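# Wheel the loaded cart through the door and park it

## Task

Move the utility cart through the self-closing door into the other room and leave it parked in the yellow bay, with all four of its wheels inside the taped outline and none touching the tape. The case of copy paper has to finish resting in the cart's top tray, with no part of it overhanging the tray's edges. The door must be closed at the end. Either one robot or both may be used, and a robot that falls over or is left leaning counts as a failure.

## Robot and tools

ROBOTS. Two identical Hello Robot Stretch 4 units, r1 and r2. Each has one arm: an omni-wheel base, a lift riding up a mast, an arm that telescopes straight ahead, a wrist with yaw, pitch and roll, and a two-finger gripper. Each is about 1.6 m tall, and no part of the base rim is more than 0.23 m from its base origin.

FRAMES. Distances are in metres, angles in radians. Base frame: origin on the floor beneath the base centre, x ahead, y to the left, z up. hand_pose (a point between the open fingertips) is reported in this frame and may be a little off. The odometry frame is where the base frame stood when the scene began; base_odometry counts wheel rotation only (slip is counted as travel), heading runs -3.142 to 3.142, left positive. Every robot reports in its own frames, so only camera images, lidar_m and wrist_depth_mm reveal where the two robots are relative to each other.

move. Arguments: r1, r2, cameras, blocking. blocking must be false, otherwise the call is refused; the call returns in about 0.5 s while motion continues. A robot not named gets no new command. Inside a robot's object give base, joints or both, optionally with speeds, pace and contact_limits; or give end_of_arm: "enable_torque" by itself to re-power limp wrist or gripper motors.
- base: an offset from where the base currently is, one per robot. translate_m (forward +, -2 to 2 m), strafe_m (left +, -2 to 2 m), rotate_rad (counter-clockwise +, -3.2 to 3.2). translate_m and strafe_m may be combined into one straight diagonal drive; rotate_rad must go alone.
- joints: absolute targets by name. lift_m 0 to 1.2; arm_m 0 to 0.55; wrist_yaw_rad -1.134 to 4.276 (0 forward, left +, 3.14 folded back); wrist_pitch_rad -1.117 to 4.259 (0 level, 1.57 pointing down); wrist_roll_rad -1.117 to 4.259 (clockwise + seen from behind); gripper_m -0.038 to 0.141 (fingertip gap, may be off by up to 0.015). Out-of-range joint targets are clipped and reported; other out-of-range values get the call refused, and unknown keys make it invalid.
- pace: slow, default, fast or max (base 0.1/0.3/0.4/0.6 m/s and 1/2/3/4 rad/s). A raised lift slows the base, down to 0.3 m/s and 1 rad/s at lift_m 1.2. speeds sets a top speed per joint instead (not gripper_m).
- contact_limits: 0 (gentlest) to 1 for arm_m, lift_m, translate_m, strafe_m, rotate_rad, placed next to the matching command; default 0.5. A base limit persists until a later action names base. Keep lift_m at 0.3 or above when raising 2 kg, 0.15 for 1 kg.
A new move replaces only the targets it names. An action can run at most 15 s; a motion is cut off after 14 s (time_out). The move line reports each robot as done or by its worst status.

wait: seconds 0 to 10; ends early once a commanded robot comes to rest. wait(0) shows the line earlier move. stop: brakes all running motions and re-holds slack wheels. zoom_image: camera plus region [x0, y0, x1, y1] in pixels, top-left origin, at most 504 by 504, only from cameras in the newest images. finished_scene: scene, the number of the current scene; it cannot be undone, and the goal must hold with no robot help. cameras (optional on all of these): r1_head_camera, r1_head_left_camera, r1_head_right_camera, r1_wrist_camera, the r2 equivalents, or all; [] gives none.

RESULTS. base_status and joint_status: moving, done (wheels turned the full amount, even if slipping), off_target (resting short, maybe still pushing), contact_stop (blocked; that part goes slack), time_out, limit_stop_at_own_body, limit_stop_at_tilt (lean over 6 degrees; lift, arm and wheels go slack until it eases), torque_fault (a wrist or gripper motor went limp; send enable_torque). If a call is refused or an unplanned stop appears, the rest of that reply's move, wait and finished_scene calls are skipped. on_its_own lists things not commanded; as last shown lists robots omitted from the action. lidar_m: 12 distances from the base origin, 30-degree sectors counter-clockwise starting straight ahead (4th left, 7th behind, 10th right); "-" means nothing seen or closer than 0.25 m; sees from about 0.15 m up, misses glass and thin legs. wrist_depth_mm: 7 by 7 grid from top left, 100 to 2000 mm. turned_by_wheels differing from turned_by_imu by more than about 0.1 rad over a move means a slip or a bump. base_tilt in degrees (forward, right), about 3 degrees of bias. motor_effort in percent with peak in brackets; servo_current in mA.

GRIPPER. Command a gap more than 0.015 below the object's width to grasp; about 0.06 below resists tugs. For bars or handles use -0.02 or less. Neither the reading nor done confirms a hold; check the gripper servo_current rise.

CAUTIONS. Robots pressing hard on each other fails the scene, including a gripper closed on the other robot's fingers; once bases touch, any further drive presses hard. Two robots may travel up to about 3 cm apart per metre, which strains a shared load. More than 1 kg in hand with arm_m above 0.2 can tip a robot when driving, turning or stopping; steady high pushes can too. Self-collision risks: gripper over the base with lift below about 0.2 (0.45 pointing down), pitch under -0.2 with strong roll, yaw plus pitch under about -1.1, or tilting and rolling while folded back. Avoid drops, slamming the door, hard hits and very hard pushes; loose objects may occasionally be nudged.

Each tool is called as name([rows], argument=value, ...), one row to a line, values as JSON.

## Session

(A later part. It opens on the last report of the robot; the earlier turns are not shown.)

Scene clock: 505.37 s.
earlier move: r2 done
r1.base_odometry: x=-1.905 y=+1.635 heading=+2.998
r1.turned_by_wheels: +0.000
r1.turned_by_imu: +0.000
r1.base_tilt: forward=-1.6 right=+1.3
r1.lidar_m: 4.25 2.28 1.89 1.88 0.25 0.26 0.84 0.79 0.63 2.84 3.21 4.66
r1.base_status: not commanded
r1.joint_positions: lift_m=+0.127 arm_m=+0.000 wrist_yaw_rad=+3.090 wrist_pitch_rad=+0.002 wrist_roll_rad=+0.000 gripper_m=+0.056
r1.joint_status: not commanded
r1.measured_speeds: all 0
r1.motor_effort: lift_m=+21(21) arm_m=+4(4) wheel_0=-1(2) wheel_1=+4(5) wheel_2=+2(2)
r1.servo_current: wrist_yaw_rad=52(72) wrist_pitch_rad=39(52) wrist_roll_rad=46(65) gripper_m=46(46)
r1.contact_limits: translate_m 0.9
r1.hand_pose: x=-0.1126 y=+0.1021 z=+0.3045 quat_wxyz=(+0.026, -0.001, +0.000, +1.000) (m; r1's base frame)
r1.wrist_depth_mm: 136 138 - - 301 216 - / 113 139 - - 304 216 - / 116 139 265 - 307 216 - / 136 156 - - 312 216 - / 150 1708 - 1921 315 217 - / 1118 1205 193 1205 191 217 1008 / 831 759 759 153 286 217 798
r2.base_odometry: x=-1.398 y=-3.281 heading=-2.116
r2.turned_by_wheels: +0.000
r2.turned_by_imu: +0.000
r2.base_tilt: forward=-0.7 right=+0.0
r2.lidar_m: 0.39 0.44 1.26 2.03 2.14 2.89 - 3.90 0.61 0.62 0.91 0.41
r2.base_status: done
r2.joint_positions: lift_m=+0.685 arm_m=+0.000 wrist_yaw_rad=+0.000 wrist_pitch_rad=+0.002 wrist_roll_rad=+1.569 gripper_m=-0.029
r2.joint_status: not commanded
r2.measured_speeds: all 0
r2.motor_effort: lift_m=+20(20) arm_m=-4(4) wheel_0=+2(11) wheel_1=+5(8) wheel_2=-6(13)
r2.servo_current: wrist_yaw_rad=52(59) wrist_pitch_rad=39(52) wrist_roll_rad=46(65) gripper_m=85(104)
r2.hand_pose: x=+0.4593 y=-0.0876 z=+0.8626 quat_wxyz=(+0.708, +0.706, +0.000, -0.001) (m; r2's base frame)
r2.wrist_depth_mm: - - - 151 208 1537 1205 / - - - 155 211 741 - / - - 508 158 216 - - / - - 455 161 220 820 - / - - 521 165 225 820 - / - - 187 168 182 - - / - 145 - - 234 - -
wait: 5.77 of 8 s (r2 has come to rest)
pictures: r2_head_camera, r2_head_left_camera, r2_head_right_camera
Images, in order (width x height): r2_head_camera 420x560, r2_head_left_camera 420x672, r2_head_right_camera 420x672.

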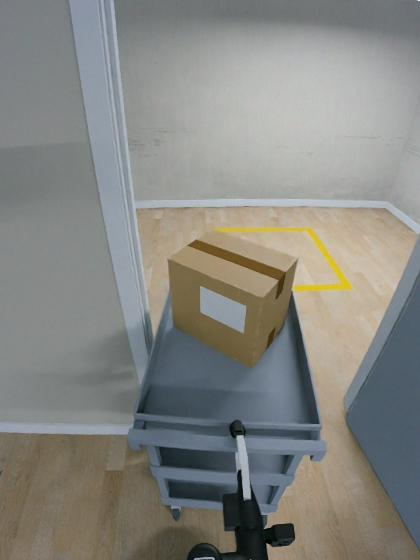

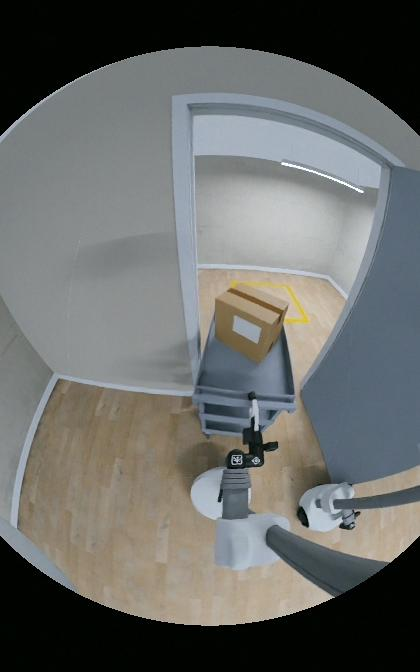

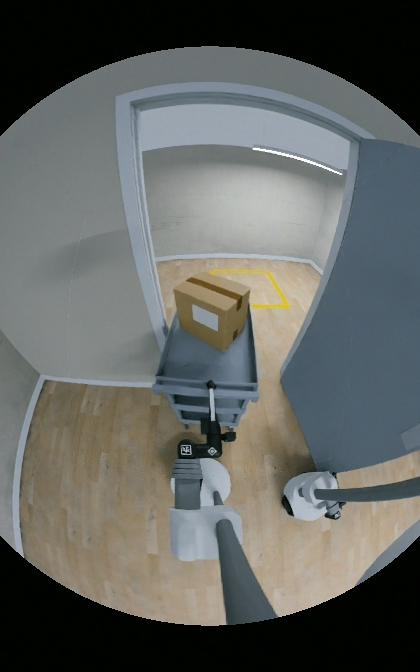

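move(blocking=false, cameras=[], r2={"base":{"translate_m":0.55},"pace":"slow"})

wait(seconds=8, cameras=["r2_head_camera","r2_head_right_camera","r2_head_left_camera"])

Scene clock: 510.93 s.
move: r2 moving
r1: as last shown
r1.base_tilt: forward=-1.6 right=+1.2
r1.lidar_m: 4.25 2.28 1.88 1.88 0.25 0.27 0.85 0.78 0.64 2.85 3.20 4.66
r1.motor_effort: lift_m=+21(21) arm_m=+4(4) wheel_0=+0(1) wheel_1=+4(4) wheel_2=+2(2)
r1.servo_current: wrist_yaw_rad=52(59) wrist_pitch_rad=39(46) wrist_roll_rad=33(59) gripper_m=39(46)
r1.contact_limits: translate_m 0.9
r1.wrist_depth_mm: 136 138 - - 298 214 - / 113 139 - - 304 214 - / 116 139 265 - 309 216 - / 136 156 - - 312 216 - / 138 - - 1921 319 216 - / 1008 1229 193 1205 191 217 1008 / 866 750 750 153 285 216 798
r2.base_odometry: x=-1.405 y=-3.292 heading=-2.116
r2.turned_by_wheels: +0.000
r2.turned_by_imu: +0.000
r2.base_tilt: forward=-0.7 right=+0.1
r2.lidar_m: 0.39 0.43 1.26 2.04 2.15 2.87 - 3.90 0.62 0.62 0.93 0.39
r2.base_status: translate_m moving
r2.joint_positions: lift_m=+0.685 arm_m=+0.000 wrist_yaw_rad=+0.000 wrist_pitch_rad=+0.002 wrist_roll_rad=+1.569 gripper_m=-0.029
r2.joint_status: not commanded
r2.measured_speeds: translate_m=+0.049 strafe_m=+0.000 rotate_rad=+0.001 lift_m=+0.000 arm_m=+0.000 wrist_yaw_rad=+0.000 wrist_pitch_rad=+0.000 wrist_roll_rad=+0.000
r2.motor_effort: lift_m=+20(20) arm_m=-3(4) wheel_0=+6(9) wheel_1=+7(8) wheel_2=-14(14)
r2.servo_current: wrist_yaw_rad=39(52) wrist_pitch_rad=39(39) wrist_roll_rad=52(59) gripper_m=98(98)
r2.hand_pose: x=+0.4593 y=-0.0876 z=+0.8626 quat_wxyz=(+0.708, +0.706, +0.000, -0.001) (m; r2's base frame)
r2.wrist_depth_mm: - - - 151 208 1537 1205 / - - - 154 211 750 - / - - 512 158 216 - - / - - 462 161 220 831 - / - - 517 165 224 831 - / - - 187 167 182 - - / - 145 - - 234 - -
pictures: none
No camera images: "cameras" was empty.

Scene clock: 517.20 s.
earlier move: r2 done
r1.base_odometry: x=-1.905 y=+1.635 heading=+2.998
r1.turned_by_wheels: +0.000
r1.turned_by_imu: +0.000
r1.base_tilt: forward=-1.6 right=+1.3
r1.lidar_m: 4.24 2.27 1.90 1.89 0.25 0.25 0.86 0.90 2.10 2.85 3.21 4.68
r1.base_status: not commanded
r1.joint_positions: lift_m=+0.127 arm_m=+0.000 wrist_yaw_rad=+3.090 wrist_pitch_rad=+0.002 wrist_roll_rad=+0.000 gripper_m=+0.056
r1.joint_status: not commanded
r1.measured_speeds: all 0
r1.motor_effort: lift_m=+21(21) arm_m=+4(4) wheel_0=-1(2) wheel_1=+4(4) wheel_2=+2(2)
r1.servo_current: wrist_yaw_rad=39(72) wrist_pitch_rad=46(52) wrist_roll_rad=39(72) gripper_m=39(52)
r1.contact_limits: translate_m 0.9
r1.hand_pose: x=-0.1126 y=+0.1021 z=+0.3045 quat_wxyz=(+0.026, -0.001, +0.000, +1.000) (m; r1's base frame)
r1.wrist_depth_mm: 136 138 - - 300 215 - / 113 139 - - 304 215 - / 116 140 260 - 307 215 - / 136 155 1921 - 310 215 - / 904 1756 1921 - 315 216 - / 904 1229 194 1205 191 216 1008 / 854 759 759 153 286 216 798
r2.base_odometry: x=-1.684 y=-3.751 heading=-2.116
r2.turned_by_wheels: +0.000
r2.turned_by_imu: +0.000
r2.base_tilt: forward=-0.7 right=+0.1
r2.lidar_m: 0.39 0.35 0.47 1.30 2.15 2.89 - 0.92 0.92 0.81 0.82 0.40
r2.base_status: done
r2.joint_positions: lift_m=+0.685 arm_m=+0.000 wrist_yaw_rad=+0.000 wrist_pitch_rad=+0.002 wrist_roll_rad=+1.569 gripper_m=-0.029
r2.joint_status: not commanded
r2.measured_speeds: all 0
r2.motor_effort: lift_m=+20(20) arm_m=-4(4) wheel_0=+2(10) wheel_1=+5(8) wheel_2=-6(14)
r2.servo_current: wrist_yaw_rad=46(59) wrist_pitch_rad=39(46) wrist_roll_rad=39(59) gripper_m=91(104)
r2.hand_pose: x=+0.4593 y=-0.0876 z=+0.8626 quat_wxyz=(+0.708, +0.706, +0.000, -0.001) (m; r2's base frame)
r2.wrist_depth_mm: - - - 150 206 1537 1182 / - - - 153 210 741 - / - - 504 157 214 - - / - - 459 160 220 809 - / - - 525 164 224 - - / - - 187 167 182 - - / - - - - 236 1618 525
wait: 6.27 of 8 s (r2 has come to rest)
pictures: r2_head_camera, r2_head_left_camera, r2_head_right_camera
Images, in order (width x height): r2_head_camera 420x560, r2_head_left_camera 420x672, r2_head_right_camera 420x672.

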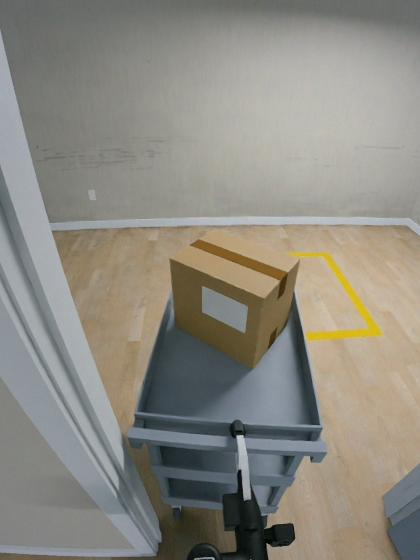

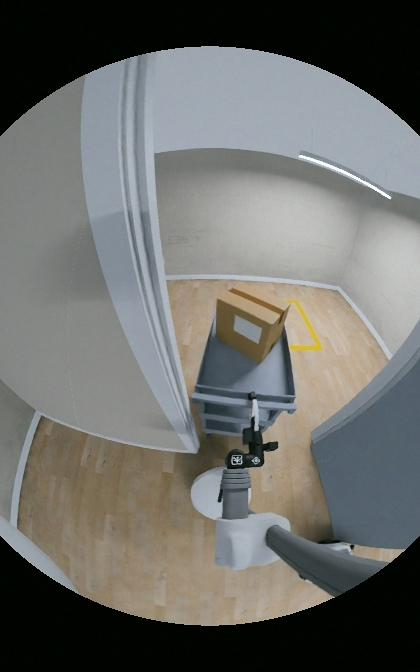

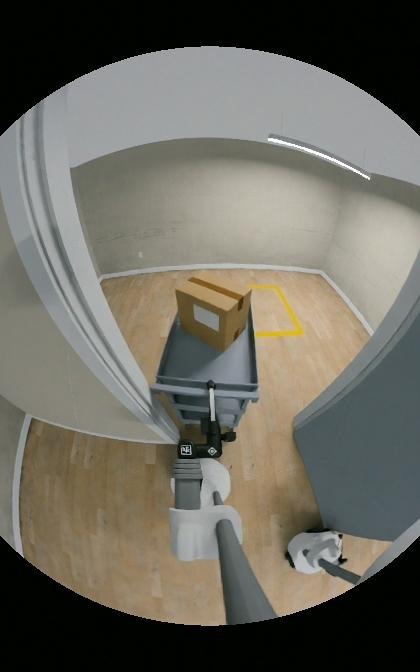

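move(blocking=false, cameras=[], r2={"base":{"translate_m":0.68},"pace":"slow"})

wait(seconds=9, cameras=["r2_head_camera","r2_head_right_camera","r2_head_left_camera"])

Scene clock: 525.73 s.
move: r2 moving
r1: as last shown
r1.lidar_m: 4.23 2.28 1.89 1.86 0.25 0.26 0.86 0.91 2.13 2.85 3.22 4.69
r1.motor_effort: lift_m=+21(21) arm_m=+4(4) wheel_0=-1(1) wheel_1=+4(4) wheel_2=+2(2)
r1.servo_current: wrist_yaw_rad=39(59) wrist_pitch_rad=39(46) wrist_roll_rad=46(65) gripper_m=39(46)
r1.contact_limits: translate_m 0.9
r1.wrist_depth_mm: 136 138 - - 301 214 - / 113 139 - - 304 216 - / 116 139 262 - 307 216 - / 136 155 - - 312 216 - / 904 1708 1983 1921 315 216 - / 917 1229 193 1205 191 217 1025 / 854 768 750 153 286 217 809
r2.base_odometry: x=-1.690 y=-3.762 heading=-2.116
r2.turned_by_wheels: +0.000
r2.turned_by_imu: +0.000
r2.base_tilt: forward=-0.7 right=+0.0
r2.lidar_m: 0.40 0.35 0.45 1.21 2.15 2.91 - 0.94 0.93 0.82 0.83 0.40
r2.base_status: translate_m moving
r2.joint_positions: lift_m=+0.685 arm_m=+0.000 wrist_yaw_rad=+0.000 wrist_pitch_rad=+0.002 wrist_roll_rad=+1.569 gripper_m=-0.029
r2.joint_status: not commanded
r2.measured_speeds: translate_m=+0.050 strafe_m=+0.000 rotate_rad=+0.001 lift_m=+0.000 arm_m=+0.000 wrist_yaw_rad=+0.000 wrist_pitch_rad=+0.000 wrist_roll_rad=+0.000
r2.motor_effort: lift_m=+19(20) arm_m=-4(4) wheel_0=+7(8) wheel_1=+6(7) wheel_2=-12(13)
r2.servo_current: wrist_yaw_rad=52(52) wrist_pitch_rad=39(46) wrist_roll_rad=46(59) gripper_m=98(98)
r2.hand_pose: x=+0.4593 y=-0.0876 z=+0.8626 quat_wxyz=(+0.708, +0.706, +0.000, -0.001) (m; r2's base frame)
r2.wrist_depth_mm: - - - 150 206 1537 1182 / - - - 153 211 750 - / - - 500 157 215 - - / - - 462 160 220 809 - / - - 525 165 224 - - / - - 186 167 181 - - / - - - - 236 1661 525
pictures: none
No camera images: "cameras" was empty.

Scene clock: 528.87 s.
earlier move: r2 contact_stop
r1.base_odometry: x=-1.905 y=+1.635 heading=+2.998
r1.turned_by_wheels: +0.000
r1.turned_by_imu: +0.000
r1.base_tilt: forward=-1.6 right=+1.3
r1.lidar_m: 4.24 2.28 1.90 1.87 0.25 0.25 0.84 1.09 2.11 2.84 3.19 4.65
r1.base_status: not commanded
r1.joint_positions: lift_m=+0.127 arm_m=+0.000 wrist_yaw_rad=+3.090 wrist_pitch_rad=+0.002 wrist_roll_rad=+0.000 gripper_m=+0.056
r1.joint_status: not commanded
r1.measured_speeds: all 0
r1.motor_effort: lift_m=+21(21) arm_m=+4(4) wheel_0=-1(1) wheel_1=+4(4) wheel_2=+2(2)
r1.servo_current: wrist_yaw_rad=52(72) wrist_pitch_rad=39(52) wrist_roll_rad=52(72) gripper_m=39(46)
r1.contact_limits: translate_m 0.9
r1.hand_pose: x=-0.1126 y=+0.1021 z=+0.3045 quat_wxyz=(+0.026, -0.001, +0.000, +1.000) (m; r1's base frame)
r1.wrist_depth_mm: 136 138 - - 300 215 - / 113 139 - - 306 216 - / 116 139 265 - 307 216 - / 136 155 - - 312 216 - / 1078 1229 1983 1983 317 217 - / 1060 1118 194 1205 191 216 1025 / 866 759 750 153 286 217 809
r2.base_odometry: x=-1.828 y=-3.969 heading=-2.099
r2.turned_by_wheels: +0.017
r2.turned_by_imu: +0.017
r2.base_tilt: forward=-0.7 right=+0.1
r2.lidar_m: 0.40 0.29 0.25 0.25 2.14 2.97 - 1.10 0.85 0.78 2.78 0.41
r2.base_status: translate_m contact_stop (by the wheels' count: +0.261 of +0.680)
r2.joint_positions: lift_m=+0.685 arm_m=+0.000 wrist_yaw_rad=-0.001 wrist_pitch_rad=+0.002 wrist_roll_rad=+1.569 gripper_m=-0.029
r2.joint_status: not commanded
r2.measured_speeds: all 0
r2.on_its_own: the wheels are slack since a contact_stop
r2.motor_effort: lift_m=+20(20) arm_m=-4(4) wheel_0=+0(9) wheel_1=+0(30) wheel_2=+0(22)
r2.servo_current: wrist_yaw_rad=39(59) wrist_pitch_rad=39(46) wrist_roll_rad=39(59) gripper_m=98(104)
r2.hand_pose: x=+0.4592 y=-0.0878 z=+0.8626 quat_wxyz=(+0.708, +0.706, +0.000, -0.001) (m; r2's base frame)
r2.wrist_depth_mm: - - - 147 202 1661 1205 / - - 609 150 207 - - / - - 477 154 212 - - / - - 462 160 218 820 - / - - 539 164 224 - - / - - 187 167 181 - - / - - - - 238 1661 512
wait: 3.13 of 9 s (r2 has come to rest)
pictures: r2_head_camera, r2_head_left_camera, r2_head_right_camera
Images, in order (width x height): r2_head_camera 420x560, r2_head_left_camera 420x672, r2_head_right_camera 420x672.

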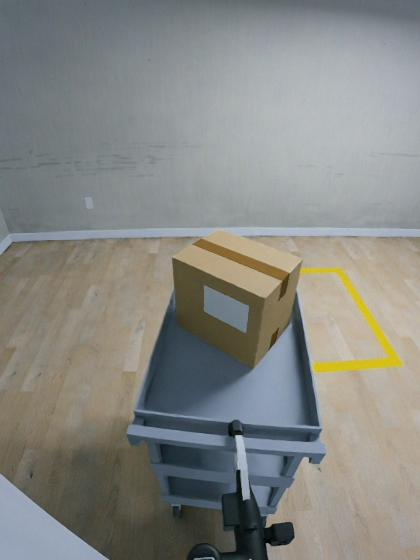

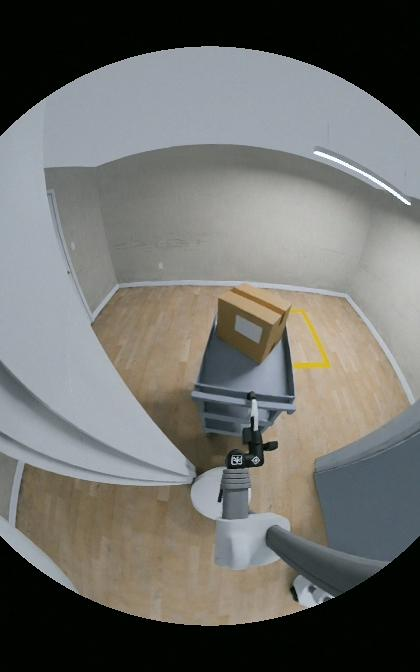

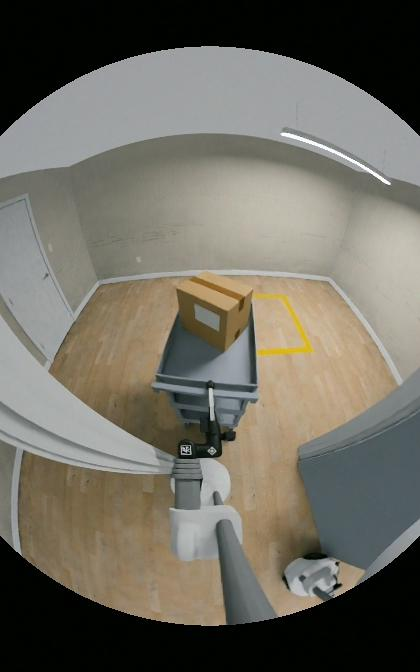

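move(blocking=false, cameras=[], r2={"base":{"translate_m":-0.06},"pace":"slow"})

wait(seconds=3, cameras=[])

move(blocking=false, cameras=[], r2={"base":{"strafe_m":-0.18},"pace":"slow"})

wait(seconds=4, cameras=["r2_head_camera","r2_head_right_camera","r2_head_left_camera"])

Scene clock: 534.67 s.
move: r2 moving
r1: as last shown
r1.lidar_m: 4.25 2.28 1.88 1.88 0.25 0.25 0.82 1.09 2.09 2.84 3.22 4.68
r1.motor_effort: lift_m=+21(21) arm_m=+4(4) wheel_0=+0(1) wheel_1=+4(4) wheel_2=+2(2)
r1.servo_current: wrist_yaw_rad=91(91) wrist_pitch_rad=39(52) wrist_roll_rad=39(78) gripper_m=39(46)
r1.contact_limits: translate_m 0.9
r1.wrist_depth_mm: 136 138 - - 298 215 - / 113 139 - - 307 216 - / 116 140 265 - 307 215 - / 136 154 - - 310 216 - / 1060 1205 1921 1983 315 216 - / 1060 1118 194 1182 191 216 1025 / 878 759 750 153 286 217 788
r2.base_odometry: x=-1.822 y=-3.959 heading=-2.099
r2.turned_by_wheels: +0.000
r2.turned_by_imu: +0.000
r2.base_tilt: forward=-0.7 right=+0.1
r2.lidar_m: 0.40 0.26 0.25 0.37 2.14 2.93 - 1.10 0.85 0.77 2.78 0.39
r2.base_status: translate_m moving
r2.joint_positions: lift_m=+0.685 arm_m=+0.000 wrist_yaw_rad=-0.001 wrist_pitch_rad=+0.002 wrist_roll_rad=+1.569 gripper_m=-0.029
r2.joint_status: not commanded
r2.measured_speeds: translate_m=-0.049 strafe_m=+0.000 rotate_rad=+0.002 lift_m=+0.000 arm_m=+0.000 wrist_yaw_rad=+0.000 wrist_pitch_rad=+0.000 wrist_roll_rad=+0.000
r2.motor_effort: lift_m=+20(20) arm_m=-4(4) wheel_0=-8(8) wheel_1=-8(8) wheel_2=+12(12)
r2.servo_current: wrist_yaw_rad=46(59) wrist_pitch_rad=39(39) wrist_roll_rad=52(59) gripper_m=85(98)
r2.hand_pose: x=+0.4592 y=-0.0878 z=+0.8626 quat_wxyz=(+0.708, +0.706, +0.000, -0.001) (m; r2's base frame)
r2.wrist_depth_mm: - - - 147 202 1618 1182 / - - 603 150 208 - - / - - 480 154 212 - - / - - 466 160 219 831 - / - - 544 165 224 - - / - - 187 168 180 - - / - - - - 236 1661 517
pictures: none
No camera images: "cameras" was empty.

Scene clock: 536.00 s.
earlier move: r2 done
r1.base_odometry: x=-1.905 y=+1.635 heading=+2.998
r1.turned_by_wheels: +0.000
r1.turned_by_imu: +0.000
r1.base_tilt: forward=-1.6 right=+1.3
r1.lidar_m: 4.23 2.27 1.89 1.88 0.25 0.28 0.86 1.05 2.11 2.83 3.21 4.67
r1.base_status: not commanded
r1.joint_positions: lift_m=+0.127 arm_m=+0.000 wrist_yaw_rad=+3.090 wrist_pitch_rad=+0.002 wrist_roll_rad=+0.000 gripper_m=+0.056
r1.joint_status: not commanded
r1.measured_speeds: all 0
r1.motor_effort: lift_m=+21(21) arm_m=+4(4) wheel_0=-1(2) wheel_1=+4(4) wheel_2=+2(2)
r1.servo_current: wrist_yaw_rad=72(91) wrist_pitch_rad=39(52) wrist_roll_rad=46(78) gripper_m=46(52)
r1.contact_limits: translate_m 0.9
r1.hand_pose: x=-0.1126 y=+0.1021 z=+0.3045 quat_wxyz=(+0.026, -0.001, +0.000, +1.000) (m; r1's base frame)
r1.wrist_depth_mm: 136 138 - - 300 214 - / 113 138 - - 304 215 - / 116 139 265 - 309 216 - / 136 155 - - 314 216 - / 1025 1229 1921 1921 315 216 - / 1008 1118 195 1182 191 217 1042 / 866 768 750 153 285 216 798
r2.base_odometry: x=-1.798 y=-3.918 heading=-2.099
r2.turned_by_wheels: +0.000
r2.turned_by_imu: +0.000
r2.base_tilt: forward=-0.7 right=+0.0
r2.lidar_m: 0.38 0.27 0.25 0.56 2.14 2.97 - 1.05 0.85 0.77 0.84 0.41
r2.base_status: done
r2.joint_positions: lift_m=+0.685 arm_m=+0.000 wrist_yaw_rad=-0.001 wrist_pitch_rad=+0.002 wrist_roll_rad=+1.569 gripper_m=-0.029
r2.joint_status: not commanded
r2.measured_speeds: all 0
r2.motor_effort: lift_m=+20(20) arm_m=-4(4) wheel_0=-4(9) wheel_1=-5(8) wheel_2=+7(12)
r2.servo_current: wrist_yaw_rad=39(59) wrist_pitch_rad=33(46) wrist_roll_rad=46(59) gripper_m=91(98)
r2.hand_pose: x=+0.4592 y=-0.0877 z=+0.8626 quat_wxyz=(+0.708, +0.706, +0.000, -0.001) (m; r2's base frame)
r2.wrist_depth_mm: - - - 146 202 1499 1182 / - - 609 150 207 - - / - - 480 154 213 - - / - - 466 160 218 809 - / - - 535 164 224 - - / - - 186 168 181 - - / - - - - 237 1661 512
wait: 1.33 of 3 s (r2 has come to rest)
pictures: none
No camera images: "cameras" was empty.

Scene clock: 536.50 s.
move: r2 moving
r1: as last shown
r1.lidar_m: 4.22 2.29 1.88 1.89 0.25 0.26 0.85 1.04 2.11 2.85 3.21 4.65
r1.motor_effort: lift_m=+21(21) arm_m=+3(4) wheel_0=-1(1) wheel_1=+4(4) wheel_2=+2(2)
r1.servo_current: wrist_yaw_rad=65(65) wrist_pitch_rad=39(52) wrist_roll_rad=46(59) gripper_m=46(46)
r1.contact_limits: translate_m 0.9
r1.wrist_depth_mm: 136 138 - - 300 215 - / 113 139 1983 - 306 214 - / 116 139 265 - 309 216 - / 136 156 - - 312 216 - / 1025 1229 1983 1921 315 216 - / 1025 1098 195 1182 191 217 1008 / 854 750 759 153 287 217 798
r2.base_odometry: x=-1.810 y=-3.910 heading=-2.099
r2.turned_by_wheels: +0.000
r2.turned_by_imu: +0.000
r2.base_tilt: forward=-0.7 right=+0.0
r2.lidar_m: 0.39 0.29 0.25 0.54 2.17 2.98 - 1.04 0.87 0.77 0.84 0.43
r2.base_status: strafe_m moving
r2.joint_positions: lift_m=+0.685 arm_m=+0.000 wrist_yaw_rad=+0.002 wrist_pitch_rad=+0.002 wrist_roll_rad=+1.569 gripper_m=-0.029
r2.joint_status: not commanded
r2.measured_speeds: translate_m=+0.000 strafe_m=-0.057 rotate_rad=-0.001 lift_m=+0.000 arm_m=+0.000 wrist_yaw_rad=+0.000 wrist_pitch_rad=+0.000 wrist_roll_rad=+0.000
r2.motor_effort: lift_m=+20(20) arm_m=-3(4) wheel_0=+10(13) wheel_1=-9(9) wheel_2=-1(6)
r2.servo_current: wrist_yaw_rad=52(52) wrist_pitch_rad=39(46) wrist_roll_rad=46(52) gripper_m=91(98)
r2.hand_pose: x=+0.4595 y=-0.0868 z=+0.8626 quat_wxyz=(+0.708, +0.706, +0.001, +0.000) (m; r2's base frame)
r2.wrist_depth_mm: - - - 146 202 1618 1229 / - - - 150 207 - - / - - 484 154 212 - - / - - 462 159 219 809 - / - - 535 163 224 - - / - - 187 167 182 - - / - - - - 236 1708 512
pictures: none
No camera images: "cameras" was empty.

Scene clock: 538.93 s.
earlier move: r2 done
r1.base_odometry: x=-1.905 y=+1.635 heading=+2.998
r1.turned_by_wheels: +0.000
r1.turned_by_imu: +0.000
r1.base_tilt: forward=-1.6 right=+1.3
r1.lidar_m: 4.26 2.26 1.87 1.84 0.25 0.26 0.85 0.92 2.08 2.86 3.21 4.67
r1.base_status: not commanded
r1.joint_positions: lift_m=+0.127 arm_m=+0.000 wrist_yaw_rad=+3.090 wrist_pitch_rad=+0.002 wrist_roll_rad=+0.000 gripper_m=+0.056
r1.joint_status: not commanded
r1.measured_speeds: all 0
r1.motor_effort: lift_m=+21(21) arm_m=+3(4) wheel_0=-1(1) wheel_1=+4(4) wheel_2=+2(2)
r1.servo_current: wrist_yaw_rad=33(65) wrist_pitch_rad=46(52) wrist_roll_rad=46(65) gripper_m=46(52)
r1.contact_limits: translate_m 0.9
r1.hand_pose: x=-0.1126 y=+0.1021 z=+0.3045 quat_wxyz=(+0.026, -0.001, +0.000, +1.000) (m; r1's base frame)
r1.wrist_depth_mm: 136 138 - - 298 215 - / 113 139 1863 - 303 214 - / 116 139 262 - 307 216 - / 136 155 - - 314 216 - / 991 1042 1661 1983 317 216 - / 1025 1008 193 1182 191 217 1025 / 854 768 750 153 286 217 809
r2.base_odometry: x=-1.953 y=-3.827 heading=-2.099
r2.turned_by_wheels: +0.000
r2.turned_by_imu: +0.001
r2.base_tilt: forward=-0.7 right=+0.1
r2.lidar_m: 0.38 0.37 0.37 0.56 2.36 3.23 - 0.97 0.67 0.60 0.64 0.41
r2.base_status: done
r2.joint_positions: lift_m=+0.685 arm_m=+0.000 wrist_yaw_rad=+0.003 wrist_pitch_rad=+0.002 wrist_roll_rad=+1.569 gripper_m=-0.029
r2.joint_status: not commanded
r2.measured_speeds: all 0
r2.motor_effort: lift_m=+19(20) arm_m=-4(4) wheel_0=+5(14) wheel_1=-4(9) wheel_2=+0(6)
r2.servo_current: wrist_yaw_rad=33(59) wrist_pitch_rad=39(46) wrist_roll_rad=46(65) gripper_m=91(98)
r2.hand_pose: x=+0.4596 y=-0.0865 z=+0.8626 quat_wxyz=(+0.708, +0.706, +0.002, +0.001) (m; r2's base frame)
r2.wrist_depth_mm: - - - 184 245 253 256 / - - - 181 241 1808 1205 / - - - 179 238 1661 - / - - 530 176 235 831 - / - - 473 174 230 809 - / - - 187 170 181 - - / - - 554 - 224 - -
wait: 2.43 of 4 s (r2 has come to rest)
pictures: r2_head_camera, r2_head_left_camera, r2_head_right_camera
Images, in order (width x height): r2_head_camera 420x560, r2_head_left_camera 420x672, r2_head_right_camera 420x672.

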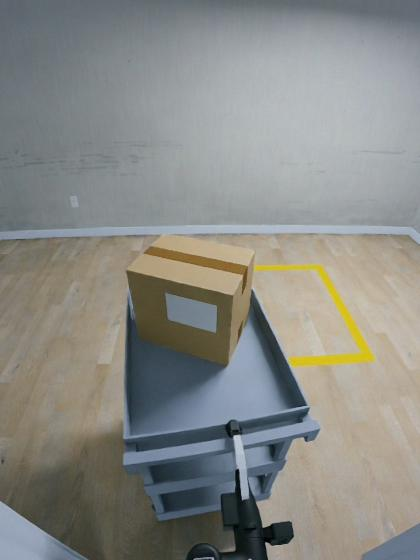

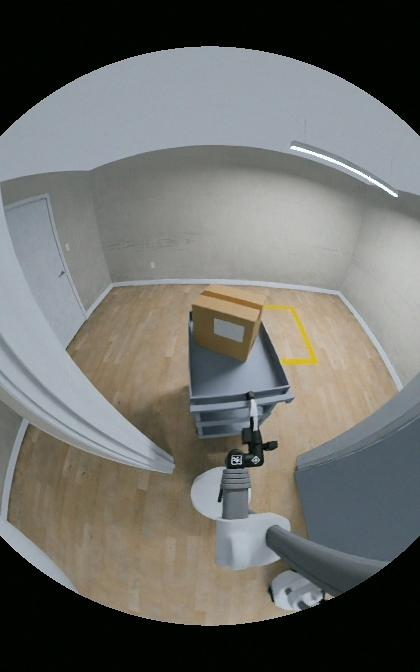

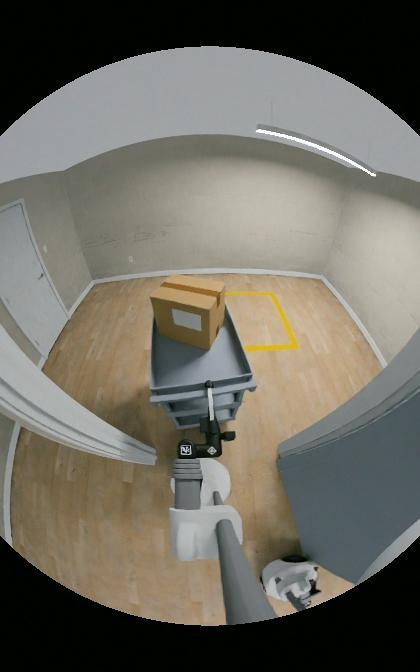

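move(blocking=false, cameras=[], r2={"base":{"translate_m":0.6},"pace":"slow"})

wait(seconds=9, cameras=["r2_head_camera","r2_head_right_camera","r2_head_left_camera"])

Scene clock: 543.77 s.
move: r2 moving
r1: as last shown
r1.lidar_m: 4.23 2.28 1.87 1.88 0.25 0.25 0.82 0.96 2.11 2.85 3.19 4.66
r1.motor_effort: lift_m=+21(21) arm_m=+4(4) wheel_0=+0(1) wheel_1=+4(4) wheel_2=+2(2)
r1.servo_current: wrist_yaw_rad=59(65) wrist_pitch_rad=33(46) wrist_roll_rad=33(59) gripper_m=39(46)
r1.contact_limits: translate_m 0.9
r1.wrist_depth_mm: 136 138 - - 300 214 - / 113 139 1921 - 306 215 - / 116 139 259 - 309 215 - / 136 156 - - 314 216 - / 991 1042 1661 1921 317 216 - / 1025 1042 194 1182 191 217 1008 / 866 768 750 153 285 217 809
r2.base_odometry: x=-1.960 y=-3.838 heading=-2.099
r2.turned_by_wheels: +0.000
r2.turned_by_imu: +0.001
r2.base_tilt: forward=-0.7 right=+0.1
r2.lidar_m: 0.38 0.37 0.39 0.49 2.35 3.20 - 0.96 0.66 0.59 0.66 0.44
r2.base_status: translate_m moving
r2.joint_positions: lift_m=+0.685 arm_m=+0.000 wrist_yaw_rad=+0.001 wrist_pitch_rad=+0.002 wrist_roll_rad=+1.569 gripper_m=-0.029
r2.joint_status: not commanded
r2.measured_speeds: translate_m=+0.048 strafe_m=+0.000 rotate_rad=-0.002 lift_m=+0.000 arm_m=+0.000 wrist_yaw_rad=-0.017 wrist_pitch_rad=+0.000 wrist_roll_rad=+0.000
r2.motor_effort: lift_m=+20(20) arm_m=-3(4) wheel_0=+4(9) wheel_1=+7(8) wheel_2=-12(12)
r2.servo_current: wrist_yaw_rad=46(59) wrist_pitch_rad=46(46) wrist_roll_rad=52(52) gripper_m=91(98)
r2.hand_pose: x=+0.4594 y=-0.0870 z=+0.8626 quat_wxyz=(+0.708, +0.706, +0.001, +0.000) (m; r2's base frame)
r2.wrist_depth_mm: - - - 187 249 257 255 / - - - 184 245 1756 1205 / - - - 180 240 1661 - / - - 549 176 235 831 - / - - 462 173 229 809 - / - - 186 169 181 - - / - - 535 - 221 - -
pictures: none
No camera images: "cameras" was empty.

Scene clock: 550.53 s.
earlier move: r2 done
r1.base_odometry: x=-1.905 y=+1.635 heading=+2.998
r1.turned_by_wheels: +0.000
r1.turned_by_imu: +0.000
r1.base_tilt: forward=-1.6 right=+1.2
r1.lidar_m: 4.23 2.28 1.89 1.88 0.25 0.25 0.85 1.48 2.07 2.84 3.19 4.65
r1.base_status: not commanded
r1.joint_positions: lift_m=+0.127 arm_m=+0.000 wrist_yaw_rad=+3.090 wrist_pitch_rad=+0.002 wrist_roll_rad=+0.000 gripper_m=+0.056
r1.joint_status: not commanded
r1.measured_speeds: all 0
r1.motor_effort: lift_m=+21(21) arm_m=+4(4) wheel_0=-1(2) wheel_1=+4(4) wheel_2=+2(2)
r1.servo_current: wrist_yaw_rad=46(72) wrist_pitch_rad=33(52) wrist_roll_rad=33(65) gripper_m=39(52)
r1.contact_limits: translate_m 0.9
r1.hand_pose: x=-0.1126 y=+0.1021 z=+0.3045 quat_wxyz=(+0.026, -0.001, +0.000, +1.000) (m; r1's base frame)
r1.wrist_depth_mm: 136 138 - - 298 215 - / 113 138 - - 304 214 - / 116 139 265 - 307 216 - / 136 155 - - 312 216 - / 150 - 1618 1983 314 216 - / 1229 1205 193 1160 191 217 1025 / 866 759 759 153 285 216 798
r2.base_odometry: x=-2.256 y=-4.345 heading=-2.099
r2.turned_by_wheels: +0.000
r2.turned_by_imu: +0.000
r2.base_tilt: forward=-0.7 right=+0.0
r2.lidar_m: 0.38 0.35 2.28 1.28 0.49 0.52 1.62 0.90 0.73 1.38 2.63 0.46
r2.base_status: done
r2.joint_positions: lift_m=+0.685 arm_m=+0.000 wrist_yaw_rad=+0.000 wrist_pitch_rad=+0.002 wrist_roll_rad=+1.569 gripper_m=-0.029
r2.joint_status: not commanded
r2.measured_speeds: all 0
r2.motor_effort: lift_m=+20(20) arm_m=-4(4) wheel_0=+3(9) wheel_1=+4(8) wheel_2=-7(14)
r2.servo_current: wrist_yaw_rad=39(65) wrist_pitch_rad=46(46) wrist_roll_rad=46(65) gripper_m=98(98)
r2.hand_pose: x=+0.4593 y=-0.0875 z=+0.8626 quat_wxyz=(+0.708, +0.706, +0.000, -0.001) (m; r2's base frame)
r2.wrist_depth_mm: - - - 195 257 265 264 / - - - 189 250 1756 1205 / - - - 183 244 1808 554 / - - 597 179 236 809 - / - - 462 174 231 809 - / - - 186 169 181 - - / - - 517 - 220 - -
wait: 6.77 of 9 s (r2 has come to rest)
pictures: r2_head_camera, r2_head_left_camera, r2_head_right_camera
Images, in order (width x height): r2_head_camera 420x560, r2_head_left_camera 420x672, r2_head_right_camera 420x672.

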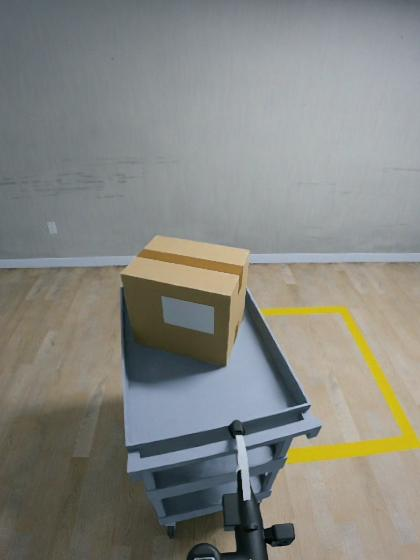

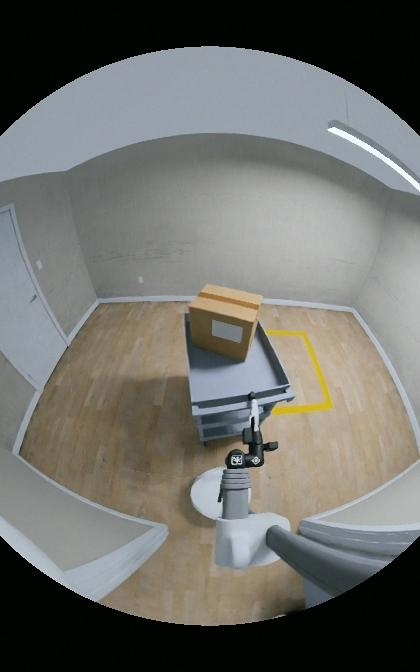

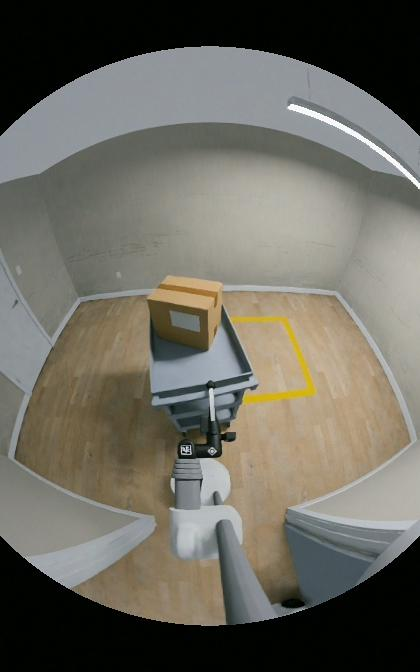

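move(blocking=false, cameras=[], r2={"base":{"strafe_m":0.42},"pace":"slow"})

wait(seconds=8, cameras=["r2_head_camera","r2_head_right_camera","r2_head_left_camera"])

Scene clock: 556.60 s.
move: r2 moving
r1: as last shown
r1.base_tilt: forward=-1.6 right=+1.3
r1.lidar_m: 4.23 2.29 1.90 1.87 0.25 0.27 0.85 1.51 2.11 2.85 3.18 4.64
r1.motor_effort: lift_m=+21(21) arm_m=+4(4) wheel_0=-1(1) wheel_1=+4(4) wheel_2=+2(2)
r1.servo_current: wrist_yaw_rad=39(59) wrist_pitch_rad=46(46) wrist_roll_rad=52(59) gripper_m=39(46)
r1.contact_limits: translate_m 0.9
r1.wrist_depth_mm: 136 138 - - 298 215 - / 113 139 - - 304 215 - / 116 140 264 - 307 216 - / 136 155 - - 312 216 - / 150 - 1618 1983 315 216 - / 1229 1229 193 1182 190 216 1025 / 854 759 768 153 285 218 809
r2.base_odometry: x=-2.244 y=-4.352 heading=-2.100
r2.turned_by_wheels: +0.000
r2.turned_by_imu: +0.000
r2.base_tilt: forward=-0.7 right=+0.0
r2.lidar_m: 0.36 0.37 2.26 1.30 0.50 0.50 1.65 0.94 0.74 1.37 2.60 0.45
r2.base_status: strafe_m moving
r2.joint_positions: lift_m=+0.685 arm_m=+0.000 wrist_yaw_rad=-0.001 wrist_pitch_rad=+0.002 wrist_roll_rad=+1.569 gripper_m=-0.029
r2.joint_status: not commanded
r2.measured_speeds: translate_m=+0.000 strafe_m=+0.057 rotate_rad=-0.001 lift_m=+0.000 arm_m=+0.000 wrist_yaw_rad=+0.000 wrist_pitch_rad=+0.000 wrist_roll_rad=+0.000
r2.motor_effort: lift_m=+20(20) arm_m=-3(4) wheel_0=-10(13) wheel_1=+7(9) wheel_2=+1(6)
r2.servo_current: wrist_yaw_rad=52(59) wrist_pitch_rad=39(46) wrist_roll_rad=59(59) gripper_m=91(98)
r2.hand_pose: x=+0.4592 y=-0.0878 z=+0.8626 quat_wxyz=(+0.708, +0.706, +0.000, -0.001) (m; r2's base frame)
r2.wrist_depth_mm: - - - 193 255 262 263 / - - - 188 250 1756 1205 / - - - 182 244 1808 - / - - 580 178 237 820 - / - - 466 174 231 809 - / - - 186 168 181 - - / - - 517 - 220 - -
pictures: none
No camera images: "cameras" was empty.

Scene clock: 561.43 s.
earlier move: r2 done
r1.base_odometry: x=-1.905 y=+1.635 heading=+2.998
r1.turned_by_wheels: +0.000
r1.turned_by_imu: +0.000
r1.base_tilt: forward=-1.6 right=+1.3
r1.lidar_m: 4.23 2.28 1.89 1.88 0.25 0.26 0.88 1.49 2.10 2.83 3.23 4.68
r1.base_status: not commanded
r1.joint_positions: lift_m=+0.127 arm_m=+0.000 wrist_yaw_rad=+3.090 wrist_pitch_rad=+0.002 wrist_roll_rad=+0.000 gripper_m=+0.056
r1.joint_status: not commanded
r1.measured_speeds: all 0
r1.motor_effort: lift_m=+21(21) arm_m=+4(4) wheel_0=-1(2) wheel_1=+4(4) wheel_2=+2(2)
r1.servo_current: wrist_yaw_rad=52(78) wrist_pitch_rad=46(52) wrist_roll_rad=59(65) gripper_m=39(52)
r1.contact_limits: translate_m 0.9
r1.hand_pose: x=-0.1126 y=+0.1021 z=+0.3045 quat_wxyz=(+0.026, -0.001, +0.000, +1.000) (m; r1's base frame)
r1.wrist_depth_mm: 136 138 - - 298 215 - / 113 139 - - 303 215 - / 116 139 265 - 307 215 - / 136 156 - - 314 215 - / 138 1756 - 1983 315 216 - / 1229 1205 193 1182 191 216 1008 / 854 759 759 153 283 217 809
r2.base_odometry: x=-1.894 y=-4.557 heading=-2.100
r2.turned_by_wheels: +0.000
r2.turned_by_imu: +0.000
r2.base_tilt: forward=-0.6 right=+0.1
r2.lidar_m: 0.43 0.54 1.90 1.33 0.48 0.34 0.31 1.60 1.11 1.32 3.05 0.37
r2.base_status: done
r2.joint_positions: lift_m=+0.685 arm_m=+0.000 wrist_yaw_rad=-0.002 wrist_pitch_rad=+0.002 wrist_roll_rad=+1.569 gripper_m=-0.029
r2.joint_status: not commanded
r2.measured_speeds: all 0
r2.motor_effort: lift_m=+20(20) arm_m=-4(4) wheel_0=-7(14) wheel_1=+2(10) wheel_2=+0(6)
r2.servo_current: wrist_yaw_rad=46(59) wrist_pitch_rad=39(46) wrist_roll_rad=33(59) gripper_m=91(104)
r2.hand_pose: x=+0.4592 y=-0.0879 z=+0.8626 quat_wxyz=(+0.708, +0.706, +0.000, -0.001) (m; r2's base frame)
r2.wrist_depth_mm: - - 459 108 163 - - / - 424 410 118 175 - - / - 492 455 126 188 - - / - - 564 138 204 - - / - - - 150 221 - - / - - 184 165 179 1708 504 / - - - - - 1661 1229
wait: 4.83 of 8 s (r2 has come to rest)
pictures: r2_head_camera, r2_head_left_camera, r2_head_right_camera
Images, in order (width x height): r2_head_camera 420x560, r2_head_left_camera 420x672, r2_head_right_camera 420x672.

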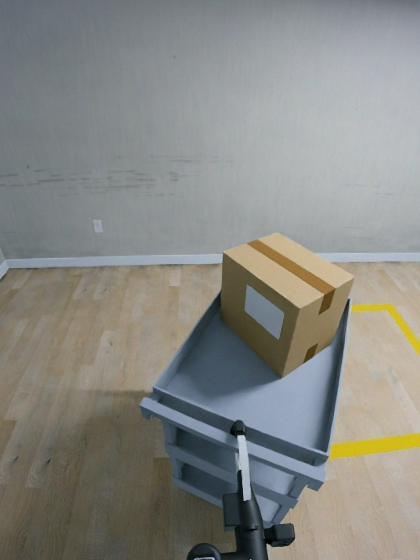

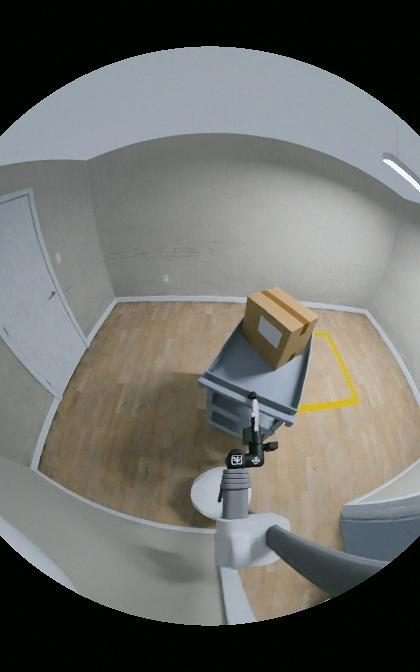

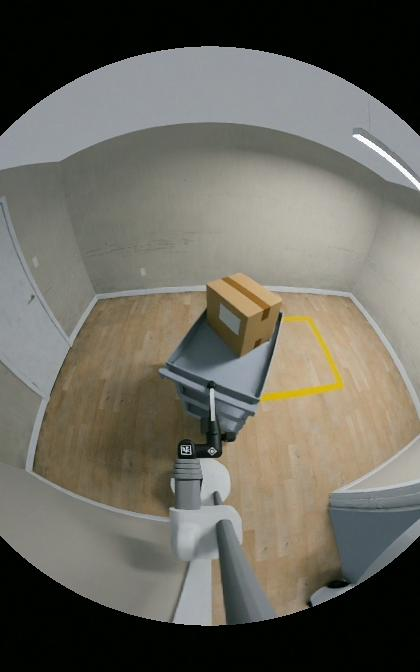

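move(blocking=false, cameras=[], r2={"base":{"strafe_m":0.2,"translate_m":0.03},"pace":"slow"})

wait(seconds=4, cameras=[])

move(blocking=false, cameras=[], r2={"base":{"rotate_rad":-0.4},"pace":"slow"})

wait(seconds=2, cameras=[])

move(blocking=false, cameras=[], r2={"base":{"strafe_m":0.2},"pace":"slow"})

wait(seconds=4, cameras=["r2_head_camera","r2_head_right_camera","r2_head_left_camera"])

Scene clock: 583.07 s.
move: r2 moving
r1: as last shown
r1.lidar_m: 4.24 2.24 1.89 1.87 0.25 0.25 0.86 1.49 2.08 2.86 3.24 4.64
r1.motor_effort: lift_m=+21(21) arm_m=+4(4) wheel_0=-1(1) wheel_1=+4(4) wheel_2=+2(2)
r1.servo_current: wrist_yaw_rad=46(65) wrist_pitch_rad=46(52) wrist_roll_rad=59(59) gripper_m=39(46)
r1.contact_limits: translate_m 0.9
r1.wrist_depth_mm: 136 138 - - 300 215 - / 113 139 - - 304 215 - / 116 139 265 - 309 215 - / 136 156 - - 312 216 - / 138 1708 - 1921 317 216 - / 1229 1205 194 1182 191 217 1025 / 866 768 759 153 286 217 798
r2.base_odometry: x=-1.883 y=-4.565 heading=-2.101
r2.turned_by_wheels: -0.001
r2.turned_by_imu: +0.000
r2.base_tilt: forward=-0.7 right=+0.1
r2.lidar_m: 0.40 2.52 1.85 1.32 0.50 0.34 0.32 1.62 1.13 1.36 3.06 0.35
r2.base_status: translate_m moving; strafe_m moving
r2.joint_positions: lift_m=+0.685 arm_m=+0.000 wrist_yaw_rad=-0.002 wrist_pitch_rad=+0.002 wrist_roll_rad=+1.569 gripper_m=-0.029
r2.joint_status: not commanded
r2.measured_speeds: translate_m=+0.008 strafe_m=+0.052 rotate_rad=-0.003 lift_m=+0.000 arm_m=+0.000 wrist_yaw_rad=+0.000 wrist_pitch_rad=+0.000 wrist_roll_rad=+0.000
r2.motor_effort: lift_m=+20(20) arm_m=-4(4) wheel_0=-9(12) wheel_1=+7(7) wheel_2=-7(8)
r2.servo_current: wrist_yaw_rad=39(59) wrist_pitch_rad=39(46) wrist_roll_rad=52(59) gripper_m=91(98)
r2.hand_pose: x=+0.4592 y=-0.0879 z=+0.8626 quat_wxyz=(+0.708, +0.706, +0.000, -0.001) (m; r2's base frame)
r2.wrist_depth_mm: - - 452 106 162 - - / - 415 404 117 174 - - / - - 455 124 187 - - / - - 580 135 203 - - / - - - 149 220 1756 - / - - 184 164 179 1661 504 / - - - - - 1661 1205
pictures: none
No camera images: "cameras" was empty.

Scene clock: 585.80 s.
earlier move: r2 done
r1.base_odometry: x=-1.905 y=+1.635 heading=+2.998
r1.turned_by_wheels: +0.000
r1.turned_by_imu: +0.000
r1.base_tilt: forward=-1.6 right=+1.3
r1.lidar_m: 4.23 2.26 1.89 1.89 0.25 0.25 0.86 1.51 2.10 2.85 3.19 4.67
r1.base_status: not commanded
r1.joint_positions: lift_m=+0.127 arm_m=+0.000 wrist_yaw_rad=+3.090 wrist_pitch_rad=+0.002 wrist_roll_rad=+0.000 gripper_m=+0.056
r1.joint_status: not commanded
r1.measured_speeds: all 0
r1.motor_effort: lift_m=+21(21) arm_m=+4(4) wheel_0=-1(1) wheel_1=+4(4) wheel_2=+2(2)
r1.servo_current: wrist_yaw_rad=52(78) wrist_pitch_rad=39(52) wrist_roll_rad=39(65) gripper_m=33(46)
r1.contact_limits: translate_m 0.9
r1.hand_pose: x=-0.1126 y=+0.1021 z=+0.3045 quat_wxyz=(+0.026, -0.001, +0.000, +1.000) (m; r1's base frame)
r1.wrist_depth_mm: 136 138 - - 300 214 - / 113 139 - - 306 216 - / 116 139 265 - 307 216 - / 136 155 - - 315 216 - / 151 - - 1983 317 216 - / 1205 1229 195 1205 191 216 1008 / 878 768 759 153 283 216 798
r2.base_odometry: x=-1.736 y=-4.683 heading=-2.101
r2.turned_by_wheels: +0.000
r2.turned_by_imu: +0.000
r2.base_tilt: forward=-0.7 right=+0.1
r2.lidar_m: 0.46 2.31 1.70 1.44 0.52 0.33 0.34 0.36 1.30 1.47 3.26 0.32
r2.base_status: done
r2.joint_positions: lift_m=+0.685 arm_m=+0.000 wrist_yaw_rad=-0.003 wrist_pitch_rad=+0.002 wrist_roll_rad=+1.569 gripper_m=-0.029
r2.joint_status: not commanded
r2.measured_speeds: all 0
r2.motor_effort: lift_m=+20(20) arm_m=-4(4) wheel_0=-7(12) wheel_1=+4(9) wheel_2=-9(10)
r2.servo_current: wrist_yaw_rad=46(59) wrist_pitch_rad=39(46) wrist_roll_rad=46(65) gripper_m=85(104)
r2.hand_pose: x=+0.4590 y=-0.0883 z=+0.8626 quat_wxyz=(+0.708, +0.706, -0.001, -0.002) (m; r2's base frame)
r2.wrist_depth_mm: - 345 345 - - 131 - / - 449 430 - 141 - - / - - 585 - 167 - - / - - - 102 187 559 - / - - - 120 219 1661 508 / - - 183 145 176 1661 469 / - - - - 379 377 387
wait: 2.73 of 4 s (r2 has come to rest)
pictures: none
No camera images: "cameras" was empty.

Scene clock: 586.30 s.
move: r2 moving
r1: as last shown
r1.base_tilt: forward=-1.6 right=+1.2
r1.lidar_m: 4.23 2.28 1.88 1.87 0.25 0.26 0.86 1.49 2.11 2.83 3.22 4.68
r1.motor_effort: lift_m=+21(21) arm_m=+4(4) wheel_0=+0(1) wheel_1=+4(4) wheel_2=+2(2)
r1.servo_current: wrist_yaw_rad=52(65) wrist_pitch_rad=46(52) wrist_roll_rad=52(59) gripper_m=46(46)
r1.contact_limits: translate_m 0.9
r1.wrist_depth_mm: 136 138 - - 298 213 - / 113 138 - - 304 215 - / 116 139 265 - 309 215 - / 136 155 - - 312 215 - / 151 - - 1983 315 216 - / 1205 1229 194 1205 191 217 1008 / 854 759 750 153 285 217 788
r2.base_odometry: x=-1.736 y=-4.683 heading=-2.224
r2.turned_by_wheels: -0.123
r2.turned_by_imu: -0.119
r2.base_tilt: forward=-0.6 right=+0.1
r2.lidar_m: 0.44 2.50 1.73 1.59 0.59 0.38 0.34 0.34 1.29 1.30 3.18 0.34
r2.base_status: rotate_rad moving
r2.joint_positions: lift_m=+0.685 arm_m=+0.000 wrist_yaw_rad=+0.005 wrist_pitch_rad=+0.002 wrist_roll_rad=+1.569 gripper_m=-0.029
r2.joint_status: not commanded
r2.measured_speeds: translate_m=+0.001 strafe_m=+0.001 rotate_rad=-0.487 lift_m=+0.000 arm_m=+0.000 wrist_yaw_rad=+0.013 wrist_pitch_rad=+0.000 wrist_roll_rad=+0.000
r2.motor_effort: lift_m=+20(20) arm_m=-4(4) wheel_0=+12(13) wheel_1=+9(9) wheel_2=+12(12)
r2.servo_current: wrist_yaw_rad=46(59) wrist_pitch_rad=46(46) wrist_roll_rad=52(52) gripper_m=91(98)
r2.hand_pose: x=+0.4598 y=-0.0859 z=+0.8626 quat_wxyz=(+0.708, +0.706, +0.002, +0.001) (m; r2's base frame)
r2.wrist_depth_mm: - 379 377 - 135 - - / - 397 394 - 151 - - / - - 504 - 168 - - / - - - 112 189 - - / - - - 127 214 1661 525 / - - 186 147 180 1661 480 / - - - - - 1464 1229
pictures: none
No camera images: "cameras" was empty.

Scene clock: 587.37 s.
earlier move: r2 done
r1.base_odometry: x=-1.905 y=+1.635 heading=+2.998
r1.turned_by_wheels: +0.000
r1.turned_by_imu: +0.000
r1.base_tilt: forward=-1.5 right=+1.3
r1.lidar_m: 4.22 2.24 1.89 1.87 0.25 0.25 0.89 1.49 2.11 2.84 3.24 4.67
r1.base_status: not commanded
r1.joint_positions: lift_m=+0.127 arm_m=+0.000 wrist_yaw_rad=+3.090 wrist_pitch_rad=+0.002 wrist_roll_rad=+0.000 gripper_m=+0.056
r1.joint_status: not commanded
r1.measured_speeds: all 0
r1.motor_effort: lift_m=+21(21) arm_m=+4(4) wheel_0=-1(1) wheel_1=+4(4) wheel_2=+2(2)
r1.servo_current: wrist_yaw_rad=39(65) wrist_pitch_rad=46(52) wrist_roll_rad=33(59) gripper_m=39(46)
r1.contact_limits: translate_m 0.9
r1.hand_pose: x=-0.1126 y=+0.1021 z=+0.3045 quat_wxyz=(+0.026, -0.001, +0.000, +1.000) (m; r1's base frame)
r1.wrist_depth_mm: 136 138 - - 300 214 - / 113 139 - - 304 216 - / 116 139 266 - 307 216 - / 136 156 - - 312 216 - / 150 - - 1983 317 216 - / 1255 1229 194 1182 191 217 1025 / 878 759 750 153 285 216 809
r2.base_odometry: x=-1.736 y=-4.683 heading=-2.500
r2.turned_by_wheels: -0.276
r2.turned_by_imu: -0.268
r2.base_tilt: forward=-0.6 right=+0.0
r2.lidar_m: 0.39 0.43 1.98 1.63 1.01 0.46 0.34 0.34 0.40 1.29 2.84 0.40
r2.base_status: done
r2.joint_positions: lift_m=+0.685 arm_m=+0.000 wrist_yaw_rad=+0.005 wrist_pitch_rad=+0.002 wrist_roll_rad=+1.569 gripper_m=-0.029
r2.joint_status: not commanded
r2.measured_speeds: all 0
r2.motor_effort: lift_m=+20(20) arm_m=-4(4) wheel_0=+5(15) wheel_1=+6(9) wheel_2=+4(13)
r2.servo_current: wrist_yaw_rad=52(65) wrist_pitch_rad=39(46) wrist_roll_rad=46(59) gripper_m=85(98)
r2.hand_pose: x=+0.4597 y=-0.0861 z=+0.8626 quat_wxyz=(+0.708, +0.706, +0.002, +0.001) (m; r2's base frame)
r2.wrist_depth_mm: - - - 150 205 1576 1205 / - - - 153 209 741 - / - - 496 157 214 - - / - - 462 160 220 809 - / - - 525 165 225 - - / - - 189 169 180 - - / - - - - 236 1618 521
wait: 1.07 of 2 s (r2 has come to rest)
pictures: none
No camera images: "cameras" was empty.

Scene clock: 587.87 s.
move: r2 moving
r1: as last shown
r1.base_tilt: forward=-1.6 right=+1.3
r1.lidar_m: 4.24 2.29 1.89 1.88 0.25 0.27 0.84 1.51 2.11 2.84 3.22 4.68
r1.motor_effort: lift_m=+21(21) arm_m=+4(4) wheel_0=+0(2) wheel_1=+4(4) wheel_2=+2(2)
r1.servo_current: wrist_yaw_rad=52(59) wrist_pitch_rad=39(46) wrist_roll_rad=59(59) gripper_m=46(46)
r1.contact_limits: translate_m 0.9
r1.wrist_depth_mm: 136 138 - - 298 215 - / 113 139 - - 304 215 - / 116 139 265 - 309 216 - / 136 156 - - 312 216 - / 150 - - 1983 314 216 - / 1229 1229 193 1182 191 217 1025 / 866 759 759 153 285 217 809
r2.base_odometry: x=-1.728 y=-4.695 heading=-2.500
r2.turned_by_wheels: +0.000
r2.turned_by_imu: +0.000
r2.base_tilt: forward=-0.7 right=+0.1
r2.lidar_m: 0.41 0.44 1.96 1.64 0.95 0.49 0.34 0.35 0.39 1.31 2.87 0.42
r2.base_status: strafe_m moving
r2.joint_positions: lift_m=+0.685 arm_m=+0.000 wrist_yaw_rad=+0.001 wrist_pitch_rad=+0.002 wrist_roll_rad=+1.569 gripper_m=-0.029
r2.joint_status: not commanded
r2.measured_speeds: translate_m=+0.000 strafe_m=+0.055 rotate_rad=-0.002 lift_m=+0.000 arm_m=+0.000 wrist_yaw_rad=-0.028 wrist_pitch_rad=+0.000 wrist_roll_rad=+0.000
r2.motor_effort: lift_m=+20(20) arm_m=-4(4) wheel_0=-9(9) wheel_1=+6(9) wheel_2=+1(4)
r2.servo_current: wrist_yaw_rad=39(59) wrist_pitch_rad=39(46) wrist_roll_rad=39(52) gripper_m=91(98)
r2.hand_pose: x=+0.4594 y=-0.0871 z=+0.8626 quat_wxyz=(+0.708, +0.706, +0.001, +0.000) (m; r2's base frame)
r2.wrist_depth_mm: - - - 151 208 1537 1182 / - - - 154 211 741 - / - - 500 158 216 - - / - - 462 162 221 820 - / - - 530 166 227 - - / - - 187 168 182 - - / - - - - 236 1661 -
pictures: none
No camera images: "cameras" was empty.

Scene clock: 590.50 s.
earlier move: r2 done
r1.base_odometry: x=-1.905 y=+1.635 heading=+2.998
r1.turned_by_wheels: +0.000
r1.turned_by_imu: +0.000
r1.base_tilt: forward=-1.5 right=+1.3
r1.lidar_m: 4.23 2.28 1.91 1.87 0.25 0.28 0.82 1.48 2.08 2.83 3.20 4.67
r1.base_status: not commanded
r1.joint_positions: lift_m=+0.127 arm_m=+0.000 wrist_yaw_rad=+3.090 wrist_pitch_rad=+0.002 wrist_roll_rad=+0.000 gripper_m=+0.056
r1.joint_status: not commanded
r1.measured_speeds: all 0
r1.motor_effort: lift_m=+21(21) arm_m=+4(4) wheel_0=-1(2) wheel_1=+4(4) wheel_2=+2(2)
r1.servo_current: wrist_yaw_rad=33(65) wrist_pitch_rad=39(52) wrist_roll_rad=46(59) gripper_m=46(52)
r1.contact_limits: translate_m 0.9
r1.hand_pose: x=-0.1126 y=+0.1021 z=+0.3045 quat_wxyz=(+0.026, -0.001, +0.000, +1.000) (m; r1's base frame)
r1.wrist_depth_mm: 136 138 - - 298 214 - / 113 139 - - 304 216 - / 116 139 265 - 309 215 - / 136 155 - - 312 216 - / 138 - - 1921 317 216 - / 1205 1205 193 1182 191 216 991 / 878 759 768 153 286 216 788
r2.base_odometry: x=-1.617 y=-4.843 heading=-2.500
r2.turned_by_wheels: +0.000
r2.turned_by_imu: +0.000
r2.base_tilt: forward=-0.7 right=+0.1
r2.lidar_m: 0.42 0.53 1.81 1.46 1.17 0.52 0.42 0.42 0.49 1.50 3.32 0.36
r2.base_status: done
r2.joint_positions: lift_m=+0.685 arm_m=+0.000 wrist_yaw_rad=-0.004 wrist_pitch_rad=+0.002 wrist_roll_rad=+1.569 gripper_m=-0.029
r2.joint_status: not commanded
r2.measured_speeds: all 0
r2.motor_effort: lift_m=+20(20) arm_m=-4(4) wheel_0=-5(13) wheel_1=+3(9) wheel_2=+0(4)
r2.servo_current: wrist_yaw_rad=52(65) wrist_pitch_rad=46(46) wrist_roll_rad=39(59) gripper_m=91(98)
r2.hand_pose: x=+0.4589 y=-0.0886 z=+0.8626 quat_wxyz=(+0.708, +0.706, -0.001, -0.002) (m; r2's base frame)
r2.wrist_depth_mm: - - 496 114 170 - - / - 459 433 123 179 - - / - 473 439 131 191 - - / - - 544 140 204 - - / - - - 152 216 - - / - - 185 163 180 1708 504 / - - - - - 1661 473
wait: 2.63 of 4 s (r2 has come to rest)
pictures: r2_head_camera, r2_head_left_camera, r2_head_right_camera
Images, in order (width x height): r2_head_camera 420x560, r2_head_left_camera 420x672, r2_head_right_camera 420x672.

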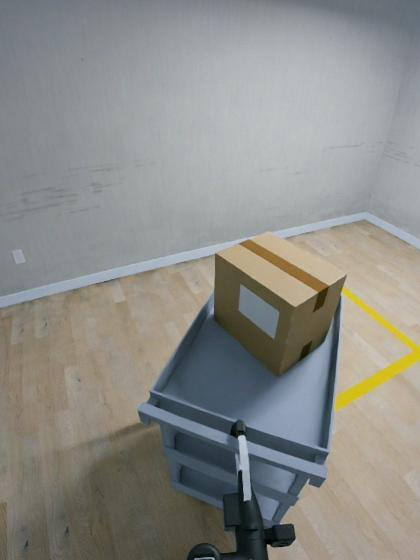

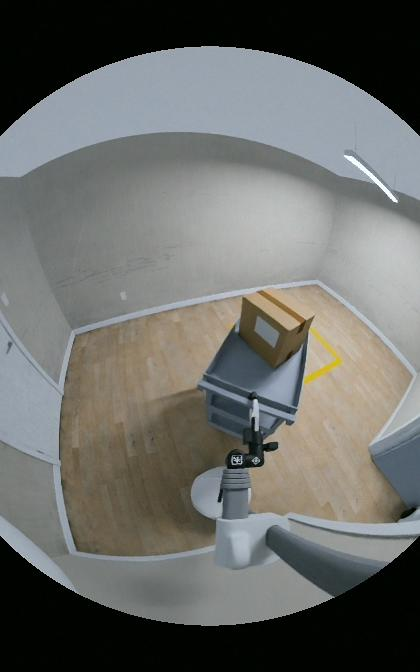

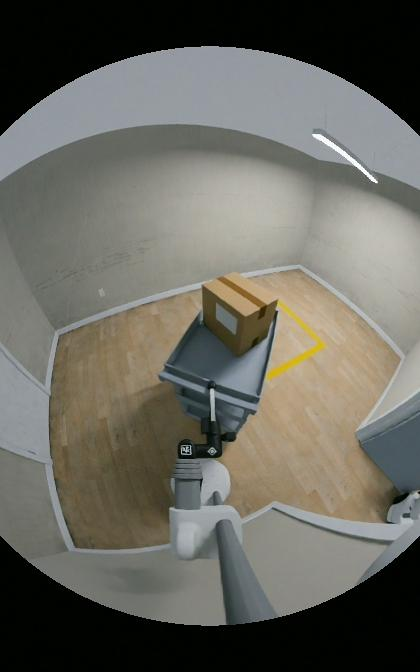

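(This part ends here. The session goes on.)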